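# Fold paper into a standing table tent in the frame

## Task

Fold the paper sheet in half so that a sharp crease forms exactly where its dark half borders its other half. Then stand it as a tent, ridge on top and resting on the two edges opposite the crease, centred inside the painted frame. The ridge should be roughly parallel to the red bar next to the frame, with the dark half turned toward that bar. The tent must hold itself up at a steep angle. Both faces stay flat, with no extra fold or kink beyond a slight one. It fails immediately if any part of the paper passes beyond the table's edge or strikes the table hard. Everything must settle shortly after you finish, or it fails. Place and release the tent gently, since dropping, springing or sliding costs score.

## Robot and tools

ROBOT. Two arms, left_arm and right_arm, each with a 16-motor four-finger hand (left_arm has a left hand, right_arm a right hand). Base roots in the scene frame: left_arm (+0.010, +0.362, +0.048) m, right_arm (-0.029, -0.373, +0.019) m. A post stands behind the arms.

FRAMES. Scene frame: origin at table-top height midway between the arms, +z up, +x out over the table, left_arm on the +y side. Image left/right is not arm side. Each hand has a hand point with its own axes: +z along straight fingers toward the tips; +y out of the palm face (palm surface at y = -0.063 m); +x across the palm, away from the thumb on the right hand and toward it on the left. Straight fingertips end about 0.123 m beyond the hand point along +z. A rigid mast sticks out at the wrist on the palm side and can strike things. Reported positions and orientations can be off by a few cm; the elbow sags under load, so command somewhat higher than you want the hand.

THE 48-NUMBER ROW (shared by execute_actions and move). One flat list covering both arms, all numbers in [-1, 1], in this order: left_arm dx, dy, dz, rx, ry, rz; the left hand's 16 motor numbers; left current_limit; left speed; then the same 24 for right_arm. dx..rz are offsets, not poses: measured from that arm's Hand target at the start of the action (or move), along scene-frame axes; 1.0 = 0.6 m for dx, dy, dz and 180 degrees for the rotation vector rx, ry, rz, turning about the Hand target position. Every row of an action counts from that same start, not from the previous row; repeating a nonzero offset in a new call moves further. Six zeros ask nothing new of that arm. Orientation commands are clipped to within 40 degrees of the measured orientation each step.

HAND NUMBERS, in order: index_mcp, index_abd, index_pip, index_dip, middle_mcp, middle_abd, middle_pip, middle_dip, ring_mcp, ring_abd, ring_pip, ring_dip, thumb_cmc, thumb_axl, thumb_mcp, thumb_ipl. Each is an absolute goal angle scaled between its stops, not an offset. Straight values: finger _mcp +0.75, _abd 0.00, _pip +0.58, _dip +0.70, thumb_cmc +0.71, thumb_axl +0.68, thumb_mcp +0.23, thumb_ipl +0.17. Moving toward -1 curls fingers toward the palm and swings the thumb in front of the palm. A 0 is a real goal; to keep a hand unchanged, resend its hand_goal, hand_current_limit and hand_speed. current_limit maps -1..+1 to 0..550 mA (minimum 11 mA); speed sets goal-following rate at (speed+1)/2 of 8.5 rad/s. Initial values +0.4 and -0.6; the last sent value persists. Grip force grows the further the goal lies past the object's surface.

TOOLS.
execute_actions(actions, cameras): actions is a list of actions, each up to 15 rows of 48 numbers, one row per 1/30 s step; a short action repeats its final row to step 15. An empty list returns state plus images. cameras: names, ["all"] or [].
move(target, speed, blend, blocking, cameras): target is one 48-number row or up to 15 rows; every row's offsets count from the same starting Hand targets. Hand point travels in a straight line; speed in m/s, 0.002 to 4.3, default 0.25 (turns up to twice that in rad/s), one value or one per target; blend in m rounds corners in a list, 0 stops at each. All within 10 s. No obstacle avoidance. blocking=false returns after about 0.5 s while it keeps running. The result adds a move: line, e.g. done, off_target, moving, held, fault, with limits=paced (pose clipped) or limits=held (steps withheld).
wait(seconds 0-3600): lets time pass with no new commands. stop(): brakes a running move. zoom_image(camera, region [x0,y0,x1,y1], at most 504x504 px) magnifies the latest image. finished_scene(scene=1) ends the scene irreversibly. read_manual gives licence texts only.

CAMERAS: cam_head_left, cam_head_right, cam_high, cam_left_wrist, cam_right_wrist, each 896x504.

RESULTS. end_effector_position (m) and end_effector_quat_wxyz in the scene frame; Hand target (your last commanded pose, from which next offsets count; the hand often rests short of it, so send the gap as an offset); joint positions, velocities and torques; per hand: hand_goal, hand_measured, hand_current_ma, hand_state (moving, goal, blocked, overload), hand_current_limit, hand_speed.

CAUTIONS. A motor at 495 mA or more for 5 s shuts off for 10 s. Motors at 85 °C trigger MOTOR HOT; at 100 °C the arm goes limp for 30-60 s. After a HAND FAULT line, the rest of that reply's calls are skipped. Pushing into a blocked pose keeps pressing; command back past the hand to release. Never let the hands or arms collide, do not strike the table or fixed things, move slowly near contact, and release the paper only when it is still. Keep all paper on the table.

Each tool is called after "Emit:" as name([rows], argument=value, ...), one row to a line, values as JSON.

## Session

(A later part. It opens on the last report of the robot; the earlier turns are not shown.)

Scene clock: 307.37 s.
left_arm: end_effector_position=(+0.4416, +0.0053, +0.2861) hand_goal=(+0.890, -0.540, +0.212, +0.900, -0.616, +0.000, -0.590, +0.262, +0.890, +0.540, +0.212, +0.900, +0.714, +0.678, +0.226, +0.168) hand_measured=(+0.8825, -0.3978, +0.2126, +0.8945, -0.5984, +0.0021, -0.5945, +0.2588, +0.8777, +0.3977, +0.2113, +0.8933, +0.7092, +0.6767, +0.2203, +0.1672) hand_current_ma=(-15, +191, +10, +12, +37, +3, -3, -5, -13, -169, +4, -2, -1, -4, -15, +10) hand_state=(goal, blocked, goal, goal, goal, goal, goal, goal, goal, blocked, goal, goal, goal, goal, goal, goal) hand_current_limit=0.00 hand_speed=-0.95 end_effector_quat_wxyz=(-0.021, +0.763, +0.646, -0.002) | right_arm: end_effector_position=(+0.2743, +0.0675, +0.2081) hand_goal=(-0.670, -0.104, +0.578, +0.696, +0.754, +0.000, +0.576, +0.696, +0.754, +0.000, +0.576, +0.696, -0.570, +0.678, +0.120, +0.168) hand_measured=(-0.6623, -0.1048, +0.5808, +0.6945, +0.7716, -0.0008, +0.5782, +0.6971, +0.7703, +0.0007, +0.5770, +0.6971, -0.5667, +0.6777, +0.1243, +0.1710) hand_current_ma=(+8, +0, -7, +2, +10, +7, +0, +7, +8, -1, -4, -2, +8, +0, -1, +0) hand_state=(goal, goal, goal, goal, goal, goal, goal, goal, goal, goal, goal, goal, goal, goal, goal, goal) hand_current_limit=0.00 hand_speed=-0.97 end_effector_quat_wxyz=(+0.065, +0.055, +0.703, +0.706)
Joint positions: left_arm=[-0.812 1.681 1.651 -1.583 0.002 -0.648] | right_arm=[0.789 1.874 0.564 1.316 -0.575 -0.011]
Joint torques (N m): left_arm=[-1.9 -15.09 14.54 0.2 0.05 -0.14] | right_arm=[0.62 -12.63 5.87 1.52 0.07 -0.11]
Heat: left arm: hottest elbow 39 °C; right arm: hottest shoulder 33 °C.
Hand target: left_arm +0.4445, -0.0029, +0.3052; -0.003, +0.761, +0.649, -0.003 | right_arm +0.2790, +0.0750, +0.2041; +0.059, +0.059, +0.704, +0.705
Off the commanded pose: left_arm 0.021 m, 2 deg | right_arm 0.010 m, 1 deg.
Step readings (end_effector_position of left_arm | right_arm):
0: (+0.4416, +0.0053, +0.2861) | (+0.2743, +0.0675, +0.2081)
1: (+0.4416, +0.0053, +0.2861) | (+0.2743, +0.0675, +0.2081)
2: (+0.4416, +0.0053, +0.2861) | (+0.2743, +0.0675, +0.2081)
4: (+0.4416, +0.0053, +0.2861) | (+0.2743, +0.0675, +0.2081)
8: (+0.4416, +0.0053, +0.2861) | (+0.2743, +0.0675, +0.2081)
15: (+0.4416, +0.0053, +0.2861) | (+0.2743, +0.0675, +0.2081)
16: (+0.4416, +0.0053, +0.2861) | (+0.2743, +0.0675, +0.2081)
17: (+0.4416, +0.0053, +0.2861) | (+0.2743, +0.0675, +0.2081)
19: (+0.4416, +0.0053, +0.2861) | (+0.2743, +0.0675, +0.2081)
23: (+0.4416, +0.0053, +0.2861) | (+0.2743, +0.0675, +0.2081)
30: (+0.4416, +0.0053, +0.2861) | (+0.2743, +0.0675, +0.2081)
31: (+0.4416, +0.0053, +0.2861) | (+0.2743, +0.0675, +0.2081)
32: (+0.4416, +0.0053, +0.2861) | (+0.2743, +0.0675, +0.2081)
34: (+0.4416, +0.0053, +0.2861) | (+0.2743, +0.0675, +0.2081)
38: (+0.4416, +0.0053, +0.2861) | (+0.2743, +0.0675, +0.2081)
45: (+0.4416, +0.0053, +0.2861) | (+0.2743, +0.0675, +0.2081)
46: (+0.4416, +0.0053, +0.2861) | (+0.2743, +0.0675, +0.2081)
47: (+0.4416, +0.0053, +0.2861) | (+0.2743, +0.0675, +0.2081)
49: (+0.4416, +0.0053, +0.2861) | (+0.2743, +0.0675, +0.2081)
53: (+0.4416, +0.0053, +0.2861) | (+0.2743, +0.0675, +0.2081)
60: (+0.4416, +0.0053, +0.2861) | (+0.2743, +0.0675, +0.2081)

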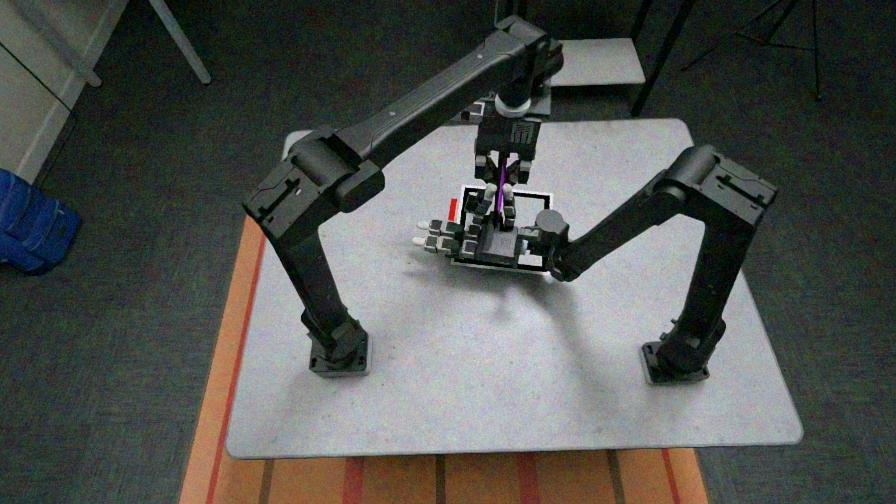

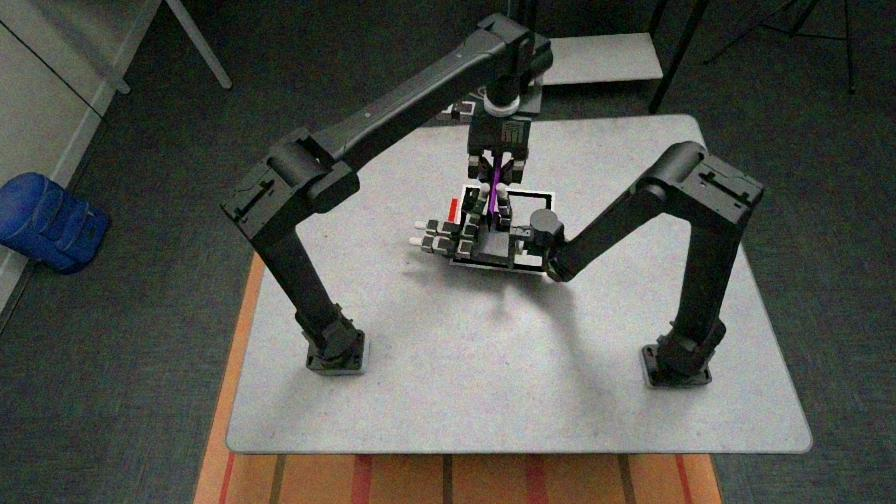

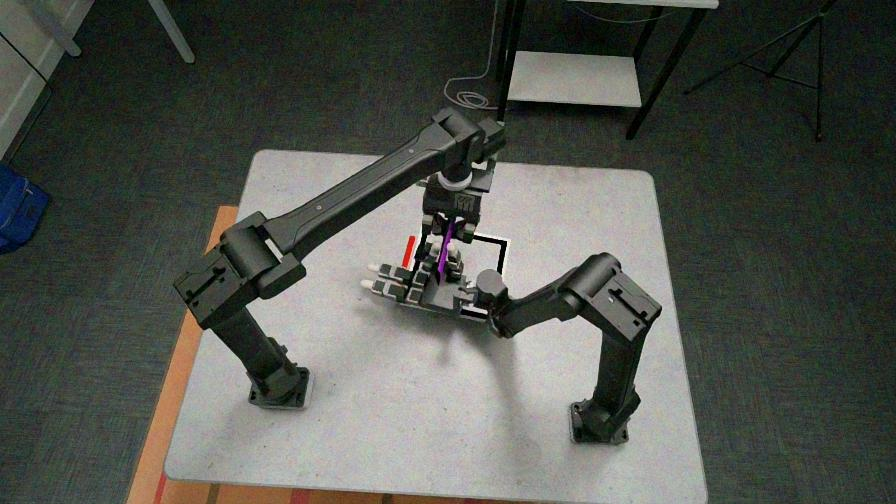

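Emit:
execute_actions([
  [[0,0,0,0,0,0,0.890,-0.54,0.212,0.899,-0.616,0,-0.591,0.261,0.890,0.54,0.212,0.899,0.714,0.678,0.226,0.168,0.0,-0.95,0,0,0,0,0,0,-0.70,-0.104,0.577,0.696,0.754,0,0.576,0.696,0.754,0,0.576,0.696,-0.571,0.678,0.095,0.168,0.0,-0.97]],
  [[0,0,0,0,0,0,0.890,-0.54,0.212,0.899,-0.616,0,-0.591,0.261,0.890,0.54,0.212,0.899,0.714,0.678,0.226,0.168,0.0,-0.95,0,0,0,0,0,0,-0.72,-0.104,0.577,0.696,0.754,0,0.576,0.696,0.754,0,0.576,0.696,-0.571,0.678,0.065,0.168,0.0,-0.97]],
  [[0,0,0,0,0,0,0.890,-0.54,0.212,0.899,-0.616,0,-0.591,0.261,0.890,0.54,0.212,0.899,0.714,0.678,0.226,0.168,0.0,-0.95,0,0,0,0,0,0,-0.73,-0.104,0.577,0.696,0.754,0,0.576,0.696,0.754,0,0.576,0.696,-0.571,0.678,0.055,0.168,0.0,-0.97]],
], cameras=["cam_head_left","cam_head_right","cam_high"])

Emit:
zoom_image(camera="cam_head_left", region=[480, 176, 516, 212])

Emit:
zoom_image(camera="cam_head_right", region=[474, 176, 510, 212])

Emit:
zoom_image(camera="cam_high", region=[426, 236, 462, 272])

Scene clock: 309.87 s.
left_arm: end_effector_position=(+0.4416, +0.0053, +0.2861) hand_goal=(+0.890, -0.540, +0.212, +0.900, -0.616, +0.000, -0.590, +0.262, +0.890, +0.540, +0.212, +0.900, +0.714, +0.678, +0.226, +0.168) hand_measured=(+0.8825, -0.3978, +0.2126, +0.8945, -0.5984, +0.0021, -0.5932, +0.2588, +0.8765, +0.3977, +0.2100, +0.8933, +0.7092, +0.6777, +0.2203, +0.1681) hand_current_ma=(-18, +177, +1, +3, +30, +3, -6, -8, -27, -168, +3, -1, -6, -10, -17, -5) hand_state=(goal, blocked, goal, goal, goal, goal, goal, goal, goal, blocked, goal, goal, goal, goal, goal, goal) hand_current_limit=0.00 hand_speed=-0.95 end_effector_quat_wxyz=(-0.021, +0.763, +0.646, -0.002) | right_arm: end_effector_position=(+0.2743, +0.0675, +0.2081) hand_goal=(-0.730, -0.104, +0.578, +0.696, +0.754, +0.000, +0.576, +0.696, +0.754, +0.000, +0.576, +0.696, -0.570, +0.678, +0.056, +0.168) hand_measured=(-0.6973, -0.1048, +0.5821, +0.6945, +0.7716, -0.0008, +0.5782, +0.6971, +0.7703, +0.0007, +0.5757, +0.6971, -0.5705, +0.6777, +0.0876, +0.1738) hand_current_ma=(+11, -3, -8, +3, +13, +5, +4, +13, +6, -4, -3, -5, +4, +0, +5, +0) hand_state=(blocked, goal, goal, goal, goal, goal, goal, goal, goal, goal, goal, goal, goal, goal, blocked, goal) hand_current_limit=0.00 hand_speed=-0.97 end_effector_quat_wxyz=(+0.065, +0.055, +0.703, +0.706)
Joint positions: left_arm=[-0.812 1.681 1.651 -1.583 0.002 -0.648] | right_arm=[0.789 1.874 0.564 1.316 -0.575 -0.011]
Joint torques (N m): left_arm=[-1.9 -15.03 14.54 0.2 0.05 -0.14] | right_arm=[1.03 -12.69 5.76 1.65 0.06 -0.11]
Heat: left arm: hottest elbow 39 °C; right arm: hottest shoulder 33 °C.
Hand target: left_arm +0.4445, -0.0029, +0.3052; -0.003, +0.761, +0.649, -0.003 | right_arm +0.2790, +0.0750, +0.2041; +0.059, +0.059, +0.704, +0.705
Off the commanded pose: left_arm 0.021 m, 2 deg | right_arm 0.010 m, 1 deg.
Step readings (end_effector_position of left_arm | right_arm):
0: (+0.4416, +0.0053, +0.2861) | (+0.2743, +0.0675, +0.2081)
1: (+0.4416, +0.0053, +0.2861) | (+0.2743, +0.0675, +0.2081)
2: (+0.4416, +0.0053, +0.2861) | (+0.2743, +0.0675, +0.2081)
4: (+0.4416, +0.0053, +0.2861) | (+0.2743, +0.0675, +0.2081)
8: (+0.4416, +0.0053, +0.2861) | (+0.2743, +0.0675, +0.2081)
15: (+0.4416, +0.0053, +0.2861) | (+0.2743, +0.0675, +0.2081)
16: (+0.4416, +0.0053, +0.2861) | (+0.2743, +0.0675, +0.2081)
17: (+0.4416, +0.0053, +0.2861) | (+0.2743, +0.0675, +0.2081)
19: (+0.4416, +0.0053, +0.2861) | (+0.2743, +0.0675, +0.2081)
23: (+0.4416, +0.0053, +0.2861) | (+0.2743, +0.0675, +0.2081)
30: (+0.4416, +0.0053, +0.2861) | (+0.2743, +0.0675, +0.2081)
31: (+0.4416, +0.0053, +0.2861) | (+0.2743, +0.0675, +0.2081)
32: (+0.4416, +0.0053, +0.2861) | (+0.2743, +0.0675, +0.2081)
34: (+0.4416, +0.0053, +0.2861) | (+0.2743, +0.0675, +0.2081)
38: (+0.4416, +0.0053, +0.2861) | (+0.2743, +0.0675, +0.2081)
45: (+0.4416, +0.0053, +0.2861) | (+0.2743, +0.0675, +0.2081)

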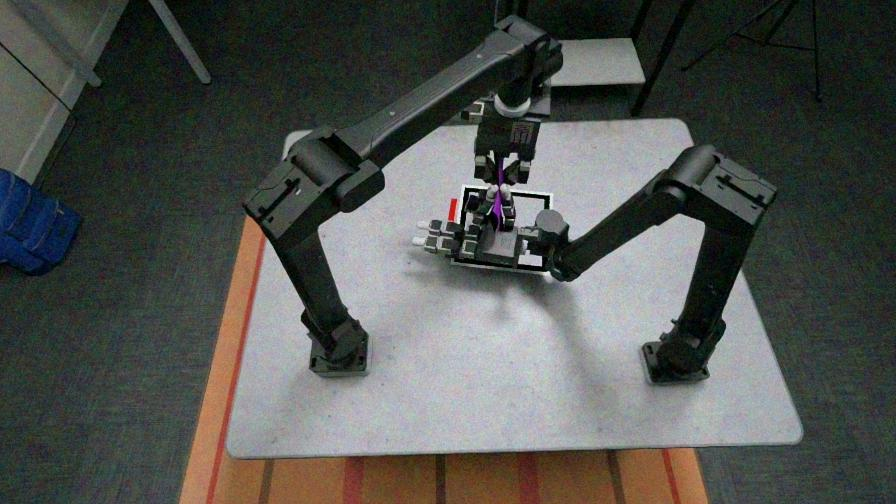

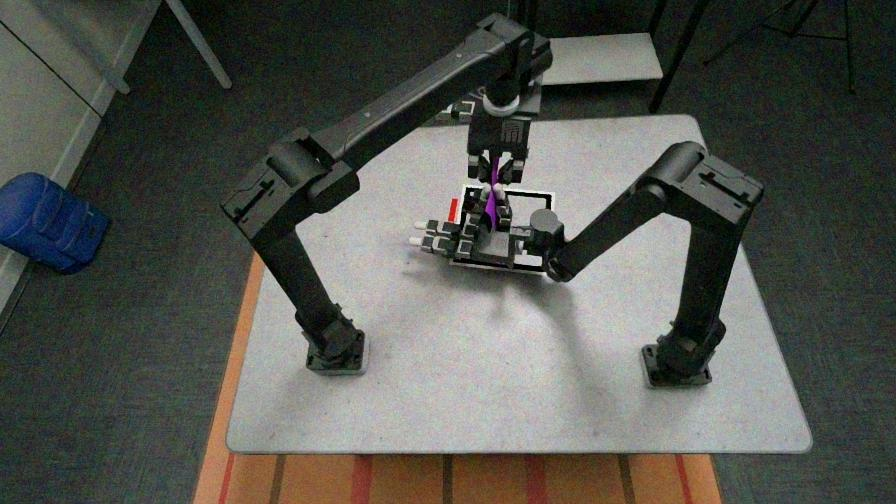

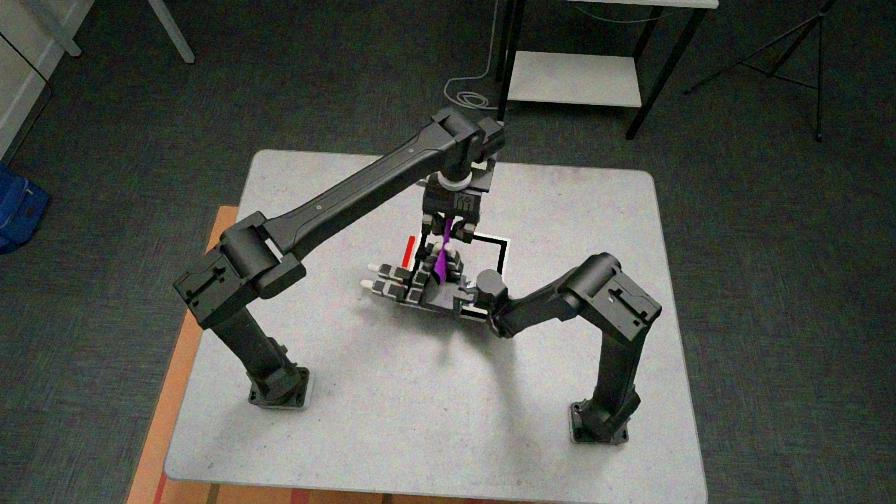

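Scaled by 14.000 from the camera's image (finer frame: 1280x720).

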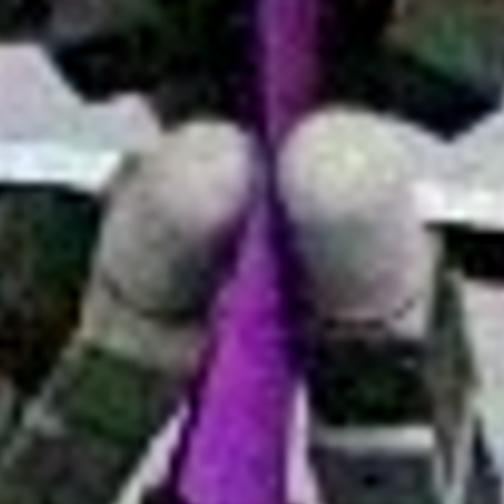

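Scaled by 14.000 from the camera's image (finer frame: 1280x720).

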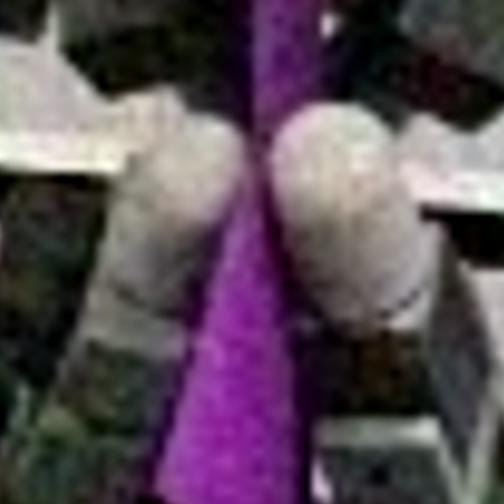

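Scaled by 14.000 from the camera's image (finer frame: 1280x720).

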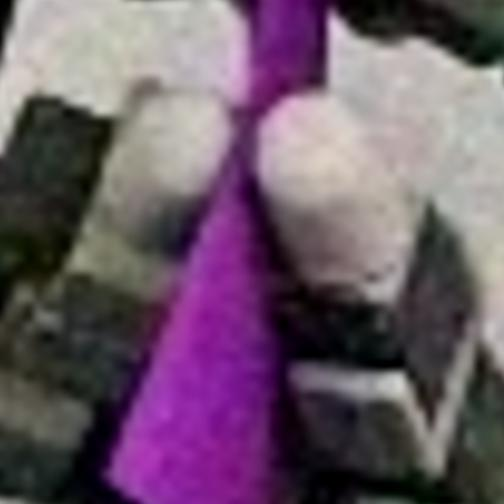

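Emit:
wait(seconds=0.1, cameras=["cam_left_wrist","cam_right_wrist"])

Emit:
zoom_image(camera="cam_left_wrist", region=[400, 0, 660, 280])

Scene clock: 310.50 s.
left_arm: end_effector_position=(+0.4416, +0.0053, +0.2861) hand_goal=(+0.890, -0.540, +0.212, +0.900, -0.616, +0.000, -0.590, +0.262, +0.890, +0.540, +0.212, +0.900, +0.714, +0.678, +0.226, +0.168) hand_measured=(+0.8825, -0.3993, +0.2126, +0.8945, -0.5996, +0.0021, -0.5932, +0.2588, +0.8777, +0.3977, +0.2113, +0.8933, +0.7092, +0.6777, +0.2203, +0.1672) hand_current_ma=(-14, +175, +10, +5, +38, +1, -7, -8, -8, -176, +1, +6, -13, -13, -16, -9) hand_state=(goal, blocked, goal, goal, goal, goal, goal, goal, goal, blocked, goal, goal, goal, goal, goal, goal) hand_current_limit=0.00 hand_speed=-0.95 end_effector_quat_wxyz=(-0.021, +0.763, +0.646, -0.002) | right_arm: end_effector_position=(+0.2743, +0.0675, +0.2081) hand_goal=(-0.730, -0.104, +0.578, +0.696, +0.754, +0.000, +0.576, +0.696, +0.754, +0.000, +0.576, +0.696, -0.570, +0.678, +0.056, +0.168) hand_measured=(-0.6973, -0.1048, +0.5821, +0.6945, +0.7703, -0.0008, +0.5782, +0.6958, +0.7703, +0.0007, +0.5770, +0.6971, -0.5718, +0.6777, +0.0876, +0.1729) hand_current_ma=(+11, +1, -9, +5, +8, +3, +3, +13, +0, -4, -4, -2, +7, +0, +6, -2) hand_state=(blocked, goal, goal, goal, goal, goal, goal, goal, goal, goal, goal, goal, goal, goal, blocked, goal) hand_current_limit=0.00 hand_speed=-0.97 end_effector_quat_wxyz=(+0.065, +0.055, +0.703, +0.706)
Joint positions: left_arm=[-0.812 1.681 1.651 -1.583 0.002 -0.648] | right_arm=[0.789 1.874 0.564 1.316 -0.575 -0.011]
Joint torques (N m): left_arm=[-1.9 -15.09 14.54 0.2 0.05 -0.14] | right_arm=[0.5 -12.63 5.98 1.58 0.04 -0.11]
Heat: left arm: hottest elbow 39 °C; right arm: hottest shoulder 33 °C.
Hand target: left_arm +0.4445, -0.0029, +0.3052; -0.003, +0.761, +0.649, -0.003 | right_arm +0.2790, +0.0750, +0.2041; +0.059, +0.059, +0.704, +0.705
Off the commanded pose: left_arm 0.021 m, 2 deg | right_arm 0.010 m, 1 deg.
wait: 0.10 s; at rest from the start
cam_left_wrist: T_world_to_cam=[[-0.74064, -0.66953, -0.05641, 0.32103], [-0.50439, 0.49856, 0.705, -0.0205], [-0.44389, 0.5506, -0.70696, 0.52036]] pos_world=[0.45841, -0.06135, 0.40044]
cam_right_wrist: T_world_to_cam=[[0.74148, -0.06781, 0.66754, -0.29724], [0.34874, -0.81099, -0.46976, 0.00796], [0.57322, 0.58112, -0.57769, 0.04521]] pos_world=[0.19171, -0.03998, 0.22828]

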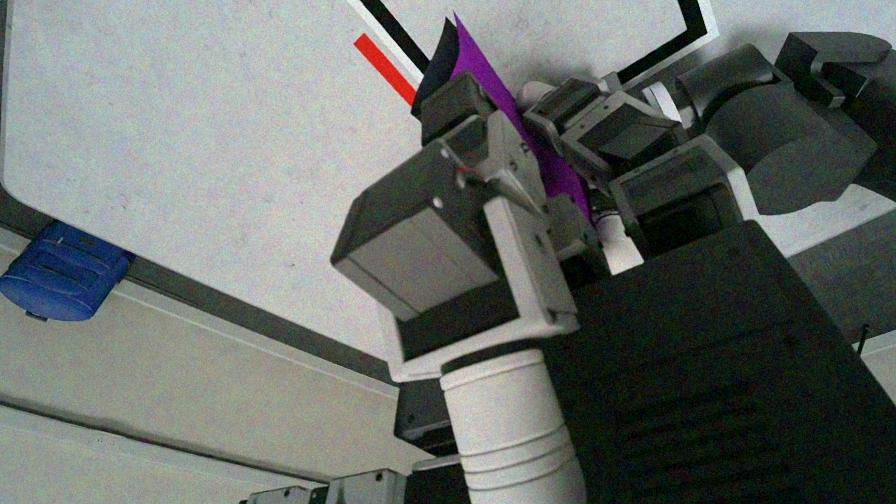

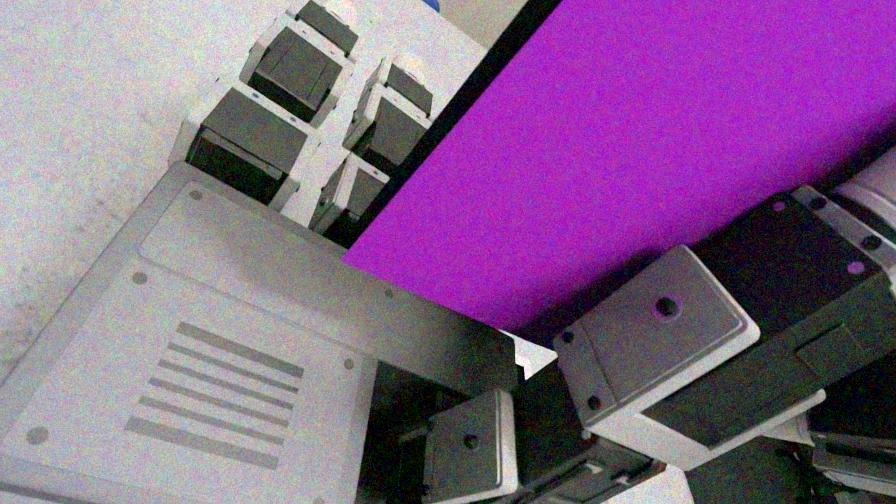

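Scaled by 1.800 from the camera's image (finer frame: 1280x720).

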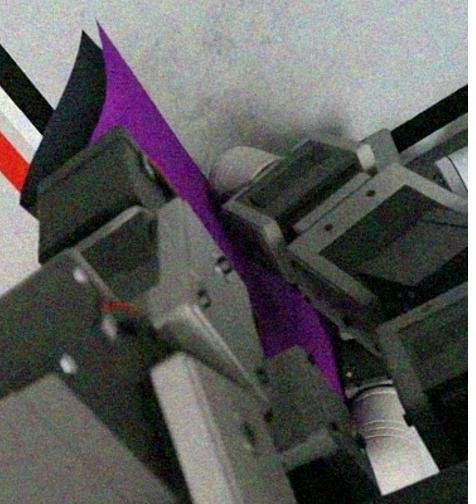

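Emit:
execute_actions([
  [[0,0,0,0,0,0,0.890,-0.54,0.212,0.899,-0.616,0,-0.591,0.261,0.890,0.54,0.212,0.899,0.714,0.678,0.226,0.168,0.0,-0.95,0,0,0,0,0,0,-0.79,-0.104,0.577,0.696,0.754,0,0.576,0.696,0.754,0,0.576,0.696,-0.571,0.678,0.0,0.168,0.2,-0.97]],
  [[0,0,0,0,0,0,0.890,-0.54,0.212,0.899,-0.616,0,-0.591,0.261,0.890,0.54,0.212,0.899,0.714,0.678,0.226,0.168,0.0,-0.95,0,0,0,0,0,0,-0.79,-0.104,0.577,0.696,0.754,0,0.576,0.696,0.754,0,0.576,0.696,-0.571,0.678,0.0,0.168,0.2,-0.97]],
], cameras=["cam_head_left","cam_head_right","cam_high"])

Emit:
zoom_image(camera="cam_head_left", region=[470, 166, 530, 226])

Emit:
zoom_image(camera="cam_high", region=[416, 226, 476, 286])

Scene clock: 312.60 s.
left_arm: end_effector_position=(+0.4416, +0.0053, +0.2861) hand_goal=(+0.890, -0.540, +0.212, +0.900, -0.616, +0.000, -0.590, +0.262, +0.890, +0.540, +0.212, +0.900, +0.714, +0.678, +0.226, +0.168) hand_measured=(+0.8825, -0.3978, +0.2126, +0.8945, -0.5984, +0.0021, -0.5945, +0.2588, +0.8777, +0.3977, +0.2113, +0.8945, +0.7092, +0.6767, +0.2203, +0.1681) hand_current_ma=(-12, +180, +5, +0, +30, +2, -3, -3, -1, -179, +10, +9, -8, +2, -14, -4) hand_state=(goal, blocked, goal, goal, goal, goal, goal, goal, goal, blocked, goal, goal, goal, goal, goal, goal) hand_current_limit=0.00 hand_speed=-0.95 end_effector_quat_wxyz=(-0.021, +0.763, +0.646, -0.002) | right_arm: end_effector_position=(+0.2743, +0.0675, +0.2081) hand_goal=(-0.790, -0.104, +0.578, +0.696, +0.754, +0.000, +0.576, +0.696, +0.754, +0.000, +0.576, +0.696, -0.570, +0.678, +0.000, +0.168) hand_measured=(-0.7070, -0.1048, +0.5949, +0.7009, +0.7703, -0.0008, +0.5782, +0.6958, +0.7703, +0.0007, +0.5770, +0.6971, -0.5718, +0.6777, +0.0797, +0.1834) hand_current_ma=(+34, -1, -7, +4, +10, +3, +5, +10, +6, -1, -2, -6, +7, -2, +27, -2) hand_state=(blocked, goal, goal, goal, goal, goal, goal, goal, goal, goal, goal, goal, goal, goal, blocked, goal) hand_current_limit=0.20 hand_speed=-0.97 end_effector_quat_wxyz=(+0.065, +0.055, +0.703, +0.706)
Joint positions: left_arm=[-0.812 1.681 1.651 -1.583 0.002 -0.648] | right_arm=[0.789 1.874 0.564 1.316 -0.575 -0.011]
Joint torques (N m): left_arm=[-1.96 -15.09 14.56 0.2 0.05 -0.14] | right_arm=[0.79 -12.57 6.01 1.5 0.03 -0.11]
Heat: left arm: hottest elbow 39 °C; right arm: hottest shoulder 33 °C.
Hand target: left_arm +0.4445, -0.0029, +0.3052; -0.003, +0.761, +0.649, -0.003 | right_arm +0.2790, +0.0750, +0.2041; +0.059, +0.059, +0.704, +0.705
Off the commanded pose: left_arm 0.021 m, 2 deg | right_arm 0.010 m, 1 deg.
Step readings (end_effector_position of left_arm | right_arm):
0: (+0.4416, +0.0053, +0.2861) | (+0.2743, +0.0675, +0.2081)
1: (+0.4416, +0.0053, +0.2861) | (+0.2743, +0.0675, +0.2081)
2: (+0.4416, +0.0053, +0.2861) | (+0.2743, +0.0675, +0.2081)
4: (+0.4416, +0.0053, +0.2861) | (+0.2743, +0.0675, +0.2081)
8: (+0.4416, +0.0053, +0.2861) | (+0.2743, +0.0675, +0.2081)
15: (+0.4416, +0.0053, +0.2861) | (+0.2743, +0.0675, +0.2081)
16: (+0.4416, +0.0053, +0.2861) | (+0.2743, +0.0675, +0.2081)
17: (+0.4416, +0.0053, +0.2861) | (+0.2743, +0.0675, +0.2081)
19: (+0.4416, +0.0053, +0.2861) | (+0.2743, +0.0675, +0.2081)
23: (+0.4416, +0.0053, +0.2861) | (+0.2743, +0.0675, +0.2081)
30: (+0.4416, +0.0053, +0.2861) | (+0.2743, +0.0675, +0.2081)

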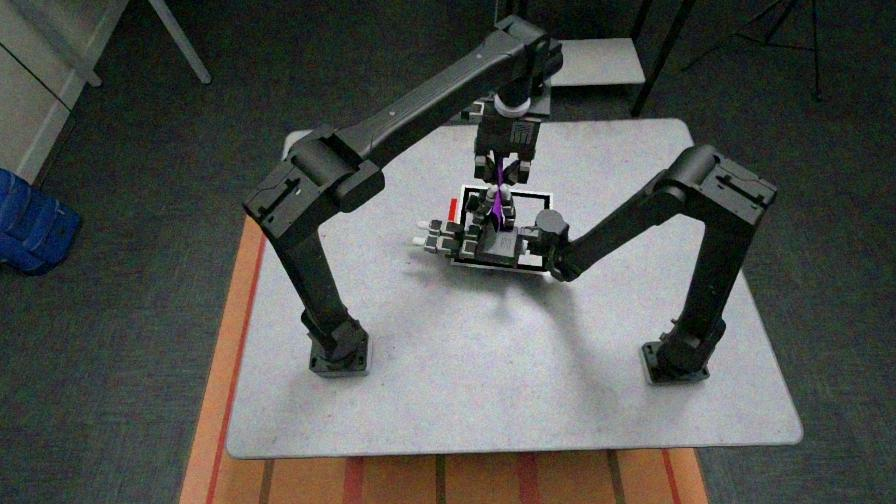

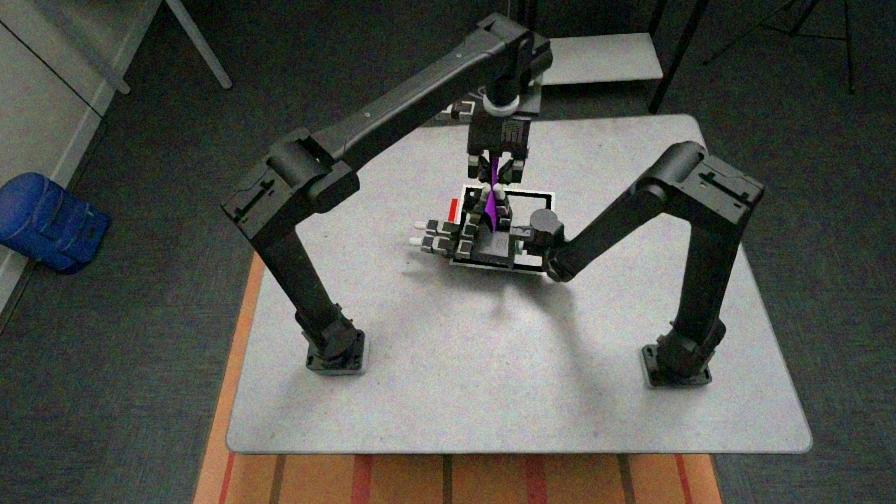

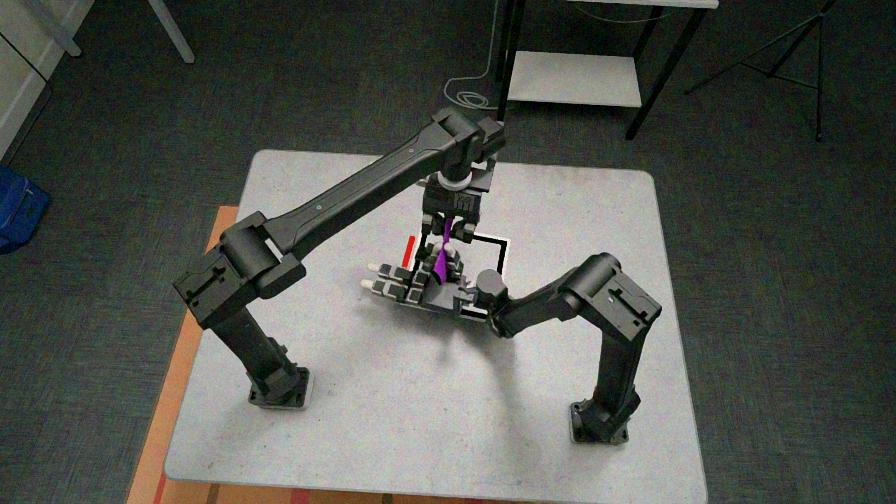

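Scaled by 8.400 from the camera's image (finer frame: 1280x720).

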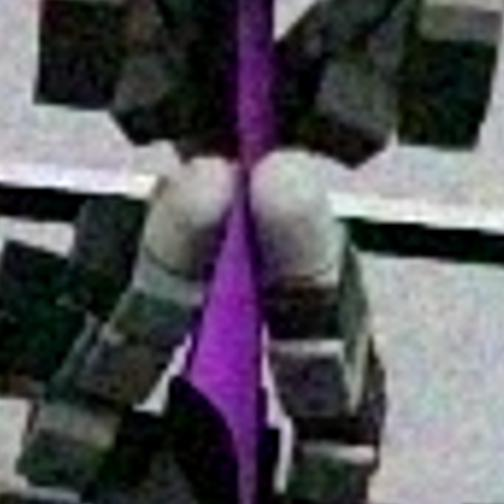

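Scaled by 8.400 from the camera's image (finer frame: 1280x720).

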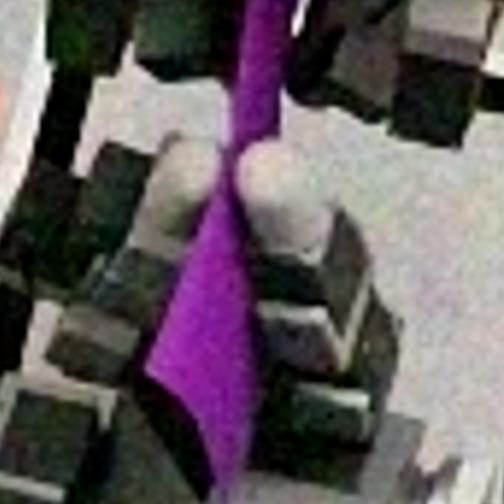

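Emit:
execute_actions([
  [[0,0,0,0,0,0,0.890,-0.36,0.212,0.899,-0.616,0,-0.591,0.261,0.890,0.36,0.212,0.899,0.714,0.678,0.226,0.168,0.0,-0.97,0,0,0,0,0,0,-0.79,-0.104,0.577,0.696,0.754,0,0.576,0.696,0.754,0,0.576,0.696,-0.571,0.678,0.0,0.168,0.2,-0.97]],
  [[0,0,0,0,0,0,0.890,-0.30,0.212,0.899,-0.616,0,-0.591,0.261,0.890,0.30,0.212,0.899,0.714,0.678,0.226,0.168,0.0,-0.97,0,0,0,0,0,0,-0.79,-0.104,0.577,0.696,0.754,0,0.576,0.696,0.754,0,0.576,0.696,-0.571,0.678,0.0,0.168,0.2,-0.97]],
  [[0,0,0,0,0,0,0.890,-0.25,0.212,0.899,-0.616,0,-0.591,0.261,0.890,0.25,0.212,0.899,0.714,0.678,0.226,0.168,0.0,-0.97,0,0,0,0,0,0,-0.79,-0.104,0.577,0.696,0.754,0,0.576,0.696,0.754,0,0.576,0.696,-0.571,0.678,0.0,0.168,0.2,-0.97]],
], cameras=["cam_head_left","cam_left_wrist","cam_high"])

Emit:
zoom_image(camera="cam_head_left", region=[470, 146, 550, 226])

Emit:
zoom_image(camera="cam_high", region=[406, 216, 486, 296])

Emit:
zoom_image(camera="cam_left_wrist", region=[400, 0, 660, 280])

Scene clock: 316.70 s.
left_arm: end_effector_position=(+0.4416, +0.0053, +0.2861) hand_goal=(+0.890, -0.250, +0.212, +0.900, -0.616, +0.000, -0.590, +0.262, +0.890, +0.250, +0.212, +0.900, +0.714, +0.678, +0.226, +0.168) hand_measured=(+0.8825, -0.2557, +0.2126, +0.8945, -0.5984, +0.0021, -0.5945, +0.2588, +0.8777, +0.2556, +0.2113, +0.8933, +0.7079, +0.6777, +0.2203, +0.1681) hand_current_ma=(-16, -5, +5, +0, +24, +4, -3, -10, -14, +18, +13, +4, +1, -13, -26, -5) hand_state=(goal, goal, goal, goal, goal, goal, goal, goal, goal, goal, goal, goal, goal, goal, goal, goal) hand_current_limit=0.00 hand_speed=-0.97 end_effector_quat_wxyz=(-0.021, +0.763, +0.646, -0.002) | right_arm: end_effector_position=(+0.2743, +0.0675, +0.2081) hand_goal=(-0.790, -0.104, +0.578, +0.696, +0.754, +0.000, +0.576, +0.696, +0.754, +0.000, +0.576, +0.696, -0.570, +0.678, +0.000, +0.168) hand_measured=(-0.7070, -0.1063, +0.5949, +0.7009, +0.7703, -0.0008, +0.5782, +0.6958, +0.7703, +0.0021, +0.5770, +0.6971, -0.5718, +0.6777, +0.0797, +0.1834) hand_current_ma=(+32, +4, -5, +5, +9, +6, +3, +9, +4, -2, -1, -4, +8, +2, +28, +0) hand_state=(blocked, goal, goal, goal, goal, goal, goal, goal, goal, goal, goal, goal, goal, goal, blocked, goal) hand_current_limit=0.20 hand_speed=-0.97 end_effector_quat_wxyz=(+0.065, +0.055, +0.703, +0.706)
Joint positions: left_arm=[-0.812 1.681 1.651 -1.583 0.002 -0.648] | right_arm=[0.789 1.874 0.564 1.316 -0.575 -0.011]
Joint torques (N m): left_arm=[-1.9 -15.03 14.54 0.2 0.05 -0.14] | right_arm=[0.56 -12.57 5.96 1.55 0.07 -0.14]
Heat: left arm: hottest elbow 39 °C; right arm: hottest shoulder 33 °C.
Hand target: left_arm +0.4445, -0.0029, +0.3052; -0.003, +0.761, +0.649, -0.003 | right_arm +0.2790, +0.0750, +0.2041; +0.059, +0.059, +0.704, +0.705
Off the commanded pose: left_arm 0.021 m, 2 deg | right_arm 0.010 m, 1 deg.
Step readings (end_effector_position of left_arm | right_arm):
0: (+0.4416, +0.0053, +0.2861) | (+0.2743, +0.0675, +0.2081)
1: (+0.4416, +0.0053, +0.2861) | (+0.2743, +0.0675, +0.2081)
2: (+0.4416, +0.0053, +0.2861) | (+0.2743, +0.0675, +0.2081)
4: (+0.4416, +0.0053, +0.2861) | (+0.2743, +0.0675, +0.2081)
8: (+0.4416, +0.0053, +0.2861) | (+0.2743, +0.0675, +0.2081)
15: (+0.4416, +0.0053, +0.2861) | (+0.2743, +0.0675, +0.2081)
16: (+0.4416, +0.0053, +0.2861) | (+0.2743, +0.0675, +0.2081)
17: (+0.4416, +0.0053, +0.2861) | (+0.2743, +0.0675, +0.2081)
19: (+0.4416, +0.0053, +0.2861) | (+0.2743, +0.0675, +0.2081)
23: (+0.4416, +0.0053, +0.2861) | (+0.2743, +0.0675, +0.2081)
30: (+0.4416, +0.0053, +0.2861) | (+0.2743, +0.0675, +0.2081)
31: (+0.4416, +0.0053, +0.2861) | (+0.2743, +0.0675, +0.2081)
32: (+0.4416, +0.0053, +0.2861) | (+0.2743, +0.0675, +0.2081)
34: (+0.4416, +0.0053, +0.2861) | (+0.2743, +0.0675, +0.2081)
38: (+0.4416, +0.0053, +0.2861) | (+0.2743, +0.0675, +0.2081)
45: (+0.4416, +0.0053, +0.2861) | (+0.2743, +0.0675, +0.2081)
cam_left_wrist: T_world_to_cam=[[-0.74064, -0.66953, -0.05641, 0.32103], [-0.50439, 0.49856, 0.705, -0.0205], [-0.44389, 0.5506, -0.70696, 0.52036]] pos_world=[0.45841, -0.06135, 0.40044]
Images, in order (width x height): cam_head_left 896x504, cam_high 896x504, cam_left_wrist 896x504.

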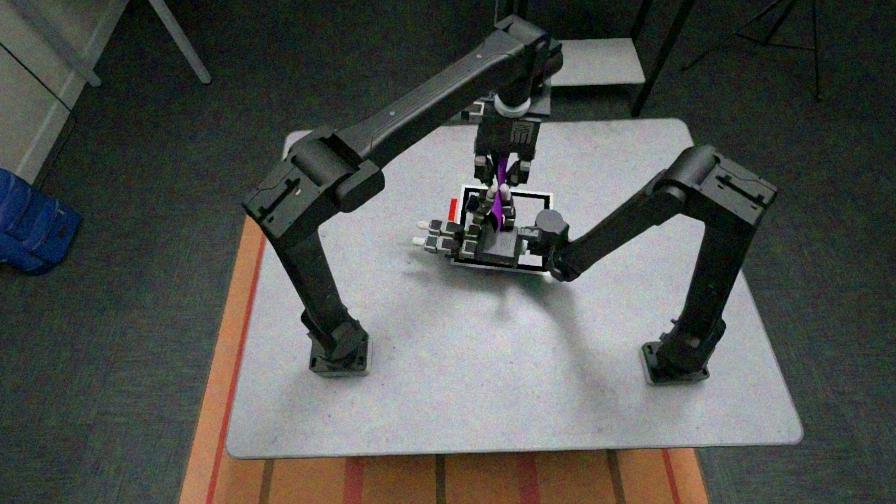

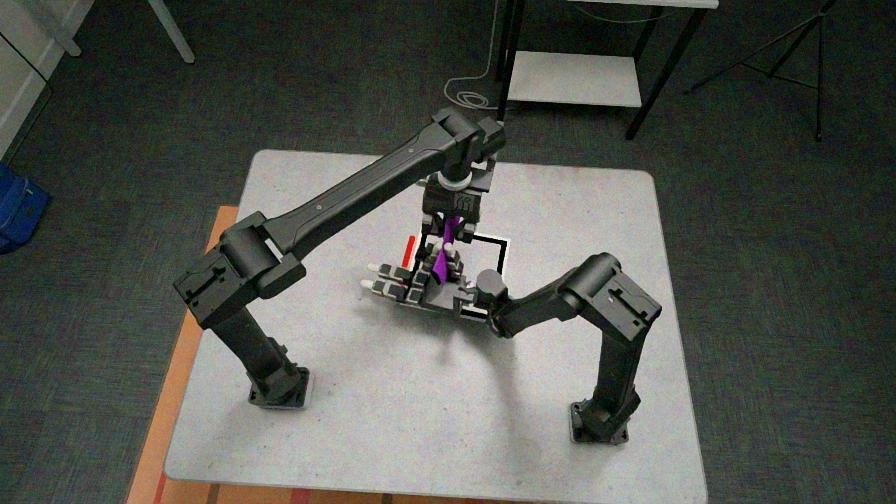

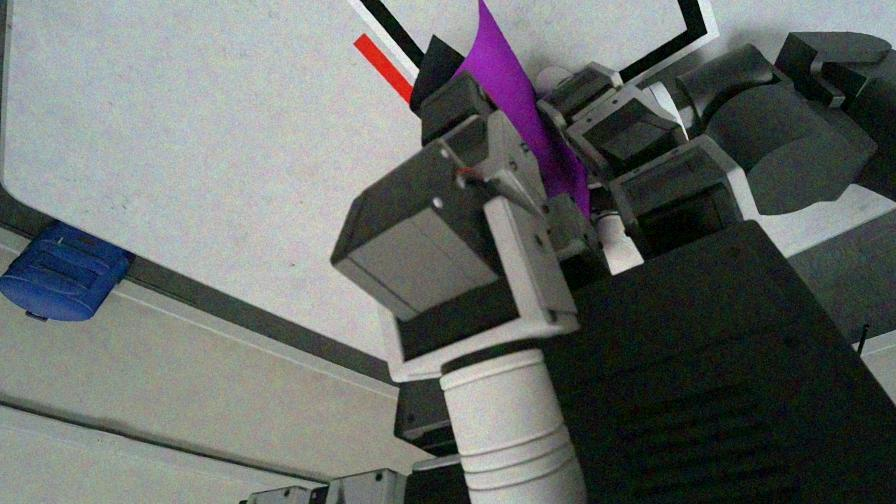

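Scaled by 6.300 from the camera's image (finer frame: 1280x720).

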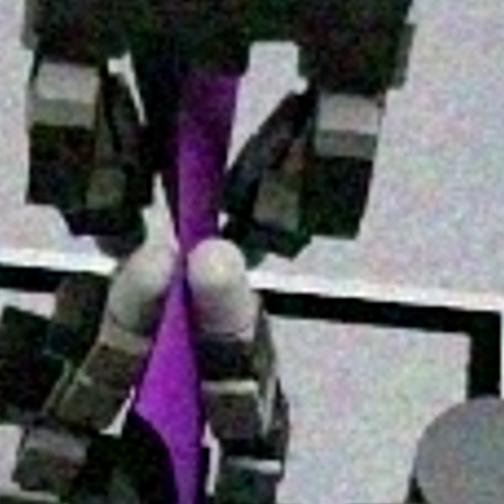

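Scaled by 6.300 from the camera's image (finer frame: 1280x720).

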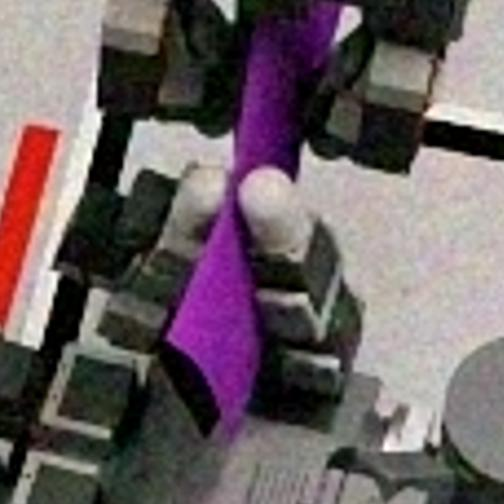

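Scaled by 1.800 from the camera's image (finer frame: 1280x720).

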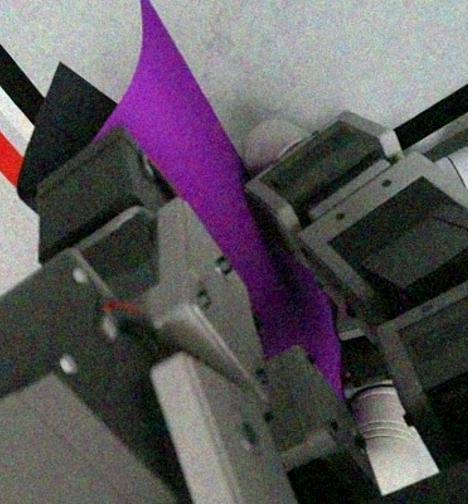

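Emit:
execute_actions([
  [[0,0,0,0,0,0,0.890,-0.15,0.212,0.899,-0.616,0,-0.591,0.261,0.890,0.15,0.212,0.899,0.714,0.678,0.226,0.168,0.0,-0.96,0,0,0,0,0,0,-0.79,-0.104,0.577,0.696,0.754,0,0.576,0.696,0.754,0,0.576,0.696,-0.571,0.678,0.0,0.168,0.2,-0.97]],
  [[0,0,0,0,0,0,0.890,-0.06,0.212,0.899,-0.616,0,-0.591,0.261,0.890,0.06,0.212,0.899,0.714,0.678,0.226,0.168,0.0,-0.96,0,0,0,0,0,0,-0.79,-0.104,0.577,0.696,0.754,0,0.576,0.696,0.754,0,0.576,0.696,-0.571,0.678,0.0,0.168,0.2,-0.97]],
  [[0,0,0,0,0,0,0.890,-0.0,0.212,0.899,-0.616,0,-0.591,0.261,0.890,0.0,0.212,0.899,0.714,0.678,0.226,0.168,0.0,-0.96,0,0,0,0,0,0,-0.79,-0.104,0.577,0.696,0.754,0,0.576,0.696,0.754,0,0.576,0.696,-0.571,0.678,0.0,0.168,0.2,-0.97]],
], cameras=["cam_head_left","cam_left_wrist","cam_high","cam_right_wrist"])

Emit:
zoom_image(camera="cam_head_left", region=[450, 126, 550, 226])

Emit:
zoom_image(camera="cam_high", region=[396, 196, 496, 296])

Emit:
zoom_image(camera="cam_left_wrist", region=[400, 0, 660, 280])

Scene clock: 319.27 s.
left_arm: end_effector_position=(+0.4416, +0.0053, +0.2861) hand_goal=(+0.890, +0.000, +0.212, +0.900, -0.616, +0.000, -0.590, +0.262, +0.890, +0.000, +0.212, +0.900, +0.714, +0.678, +0.226, +0.168) hand_measured=(+0.8825, -0.0096, +0.2126, +0.8945, -0.5984, +0.0021, -0.5945, +0.2588, +0.8777, +0.0095, +0.2113, +0.8945, +0.7092, +0.6777, +0.2203, +0.1681) hand_current_ma=(-21, -3, +6, -4, +38, +1, -4, +1, -15, +16, +0, +7, -9, -6, -20, -2) hand_state=(goal, goal, goal, goal, goal, goal, goal, goal, goal, goal, goal, goal, goal, goal, goal, goal) hand_current_limit=0.00 hand_speed=-0.96 end_effector_quat_wxyz=(-0.021, +0.763, +0.646, -0.002) | right_arm: end_effector_position=(+0.2743, +0.0675, +0.2081) hand_goal=(-0.790, -0.104, +0.578, +0.696, +0.754, +0.000, +0.576, +0.696, +0.754, +0.000, +0.576, +0.696, -0.570, +0.678, +0.000, +0.168) hand_measured=(-0.7070, -0.1048, +0.5949, +0.7009, +0.7703, -0.0008, +0.5782, +0.6971, +0.7703, +0.0007, +0.5770, +0.6971, -0.5718, +0.6777, +0.0787, +0.1834) hand_current_ma=(+30, -1, -9, +3, +11, +4, +5, +6, +5, -6, -2, -3, +6, -2, +28, -1) hand_state=(blocked, goal, goal, goal, goal, goal, goal, goal, goal, goal, goal, goal, goal, goal, blocked, goal) hand_current_limit=0.20 hand_speed=-0.97 end_effector_quat_wxyz=(+0.065, +0.055, +0.703, +0.706)
Joint positions: left_arm=[-0.812 1.681 1.651 -1.583 0.002 -0.648] | right_arm=[0.789 1.874 0.564 1.316 -0.575 -0.011]
Joint torques (N m): left_arm=[-1.9 -15.03 14.56 0.18 0.05 -0.14] | right_arm=[0.97 -12.51 5.97 1.59 0.05 -0.11]
Heat: left arm: hottest elbow 39 °C; right arm: hottest shoulder 33 °C.
Hand target: left_arm +0.4445, -0.0029, +0.3052; -0.003, +0.761, +0.649, -0.003 | right_arm +0.2790, +0.0750, +0.2041; +0.059, +0.059, +0.704, +0.705
Off the commanded pose: left_arm 0.021 m, 2 deg | right_arm 0.010 m, 1 deg.
Step readings (end_effector_position of left_arm | right_arm):
0: (+0.4416, +0.0053, +0.2861) | (+0.2743, +0.0675, +0.2081)
1: (+0.4416, +0.0053, +0.2861) | (+0.2743, +0.0675, +0.2081)
2: (+0.4416, +0.0053, +0.2861) | (+0.2743, +0.0675, +0.2081)
4: (+0.4416, +0.0053, +0.2861) | (+0.2743, +0.0675, +0.2081)
8: (+0.4416, +0.0053, +0.2861) | (+0.2743, +0.0675, +0.2081)
15: (+0.4416, +0.0053, +0.2861) | (+0.2743, +0.0675, +0.2081)
16: (+0.4416, +0.0053, +0.2861) | (+0.2743, +0.0675, +0.2081)
17: (+0.4416, +0.0053, +0.2861) | (+0.2743, +0.0675, +0.2081)
19: (+0.4416, +0.0053, +0.2861) | (+0.2743, +0.0675, +0.2081)
23: (+0.4416, +0.0053, +0.2861) | (+0.2743, +0.0675, +0.2081)
30: (+0.4416, +0.0053, +0.2861) | (+0.2743, +0.0675, +0.2081)
31: (+0.4416, +0.0053, +0.2861) | (+0.2743, +0.0675, +0.2081)
32: (+0.4416, +0.0053, +0.2861) | (+0.2743, +0.0675, +0.2081)
34: (+0.4416, +0.0053, +0.2861) | (+0.2743, +0.0675, +0.2081)
38: (+0.4416, +0.0053, +0.2861) | (+0.2743, +0.0675, +0.2081)
45: (+0.4416, +0.0053, +0.2861) | (+0.2743, +0.0675, +0.2081)
cam_left_wrist: T_world_to_cam=[[-0.74064, -0.66953, -0.05641, 0.32103], [-0.50439, 0.49856, 0.705, -0.0205], [-0.44389, 0.5506, -0.70696, 0.52036]] pos_world=[0.45841, -0.06135, 0.40044]
cam_right_wrist: T_world_to_cam=[[0.74148, -0.06781, 0.66754, -0.29724], [0.34874, -0.81099, -0.46976, 0.00796], [0.57322, 0.58112, -0.57769, 0.04521]] pos_world=[0.19171, -0.03998, 0.22828]
Images, in order (width x height): cam_head_left 896x504, cam_high 896x504, cam_left_wrist 896x504, cam_right_wrist 896x504.

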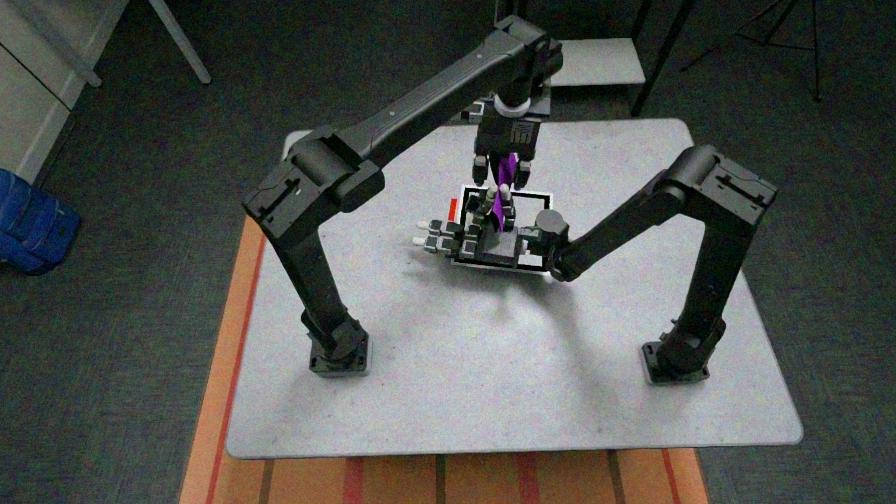

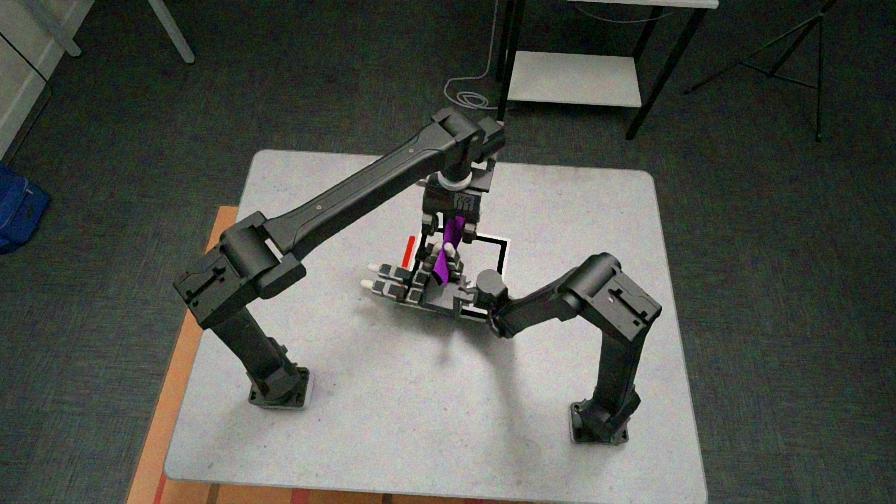

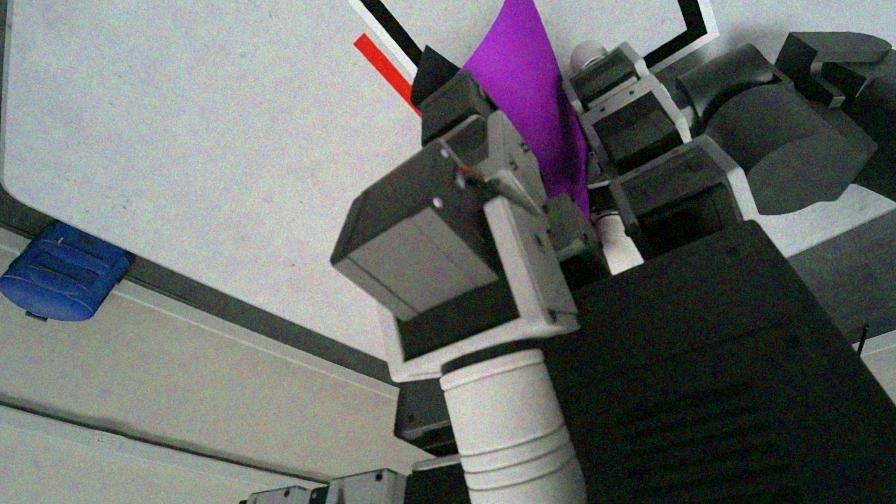

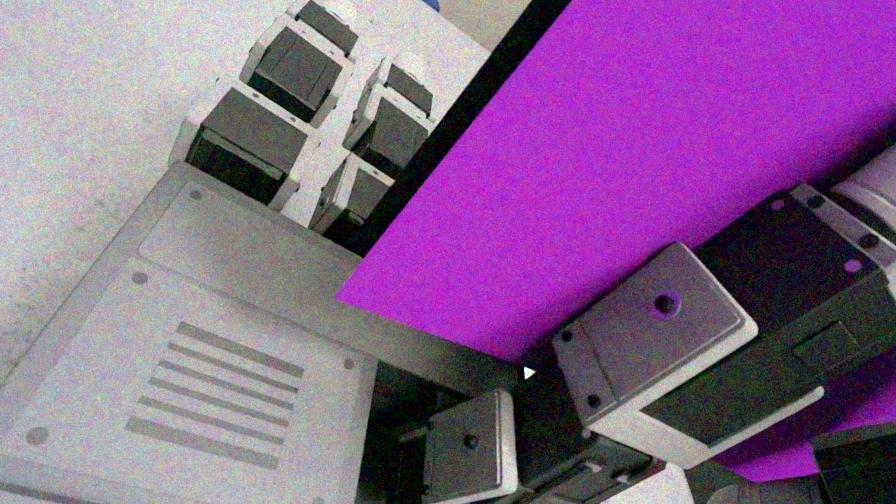

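Scaled by 5.040 from the camera's image (finer frame: 1280x720).

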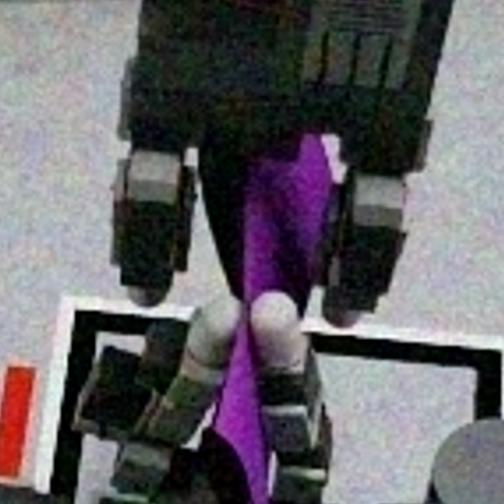

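Scaled by 5.040 from the camera's image (finer frame: 1280x720).

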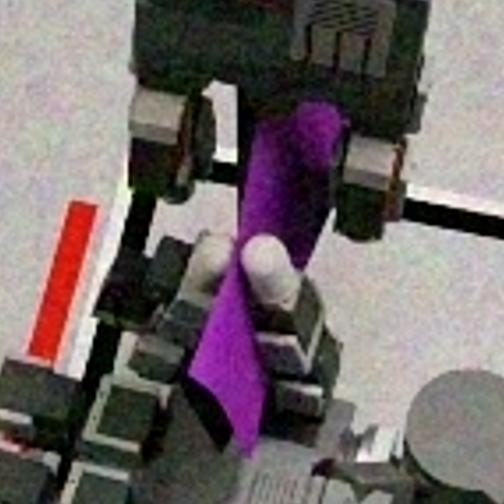

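Scaled by 1.800 from the camera's image (finer frame: 1280x720).

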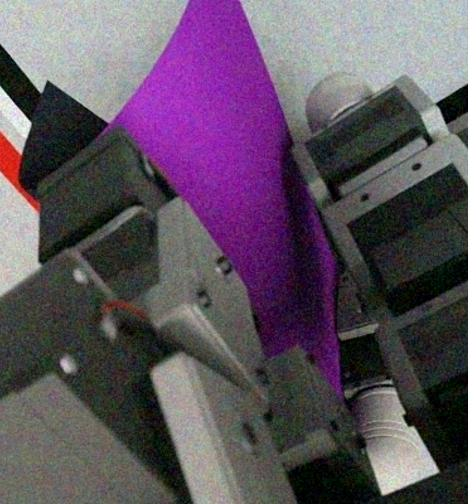

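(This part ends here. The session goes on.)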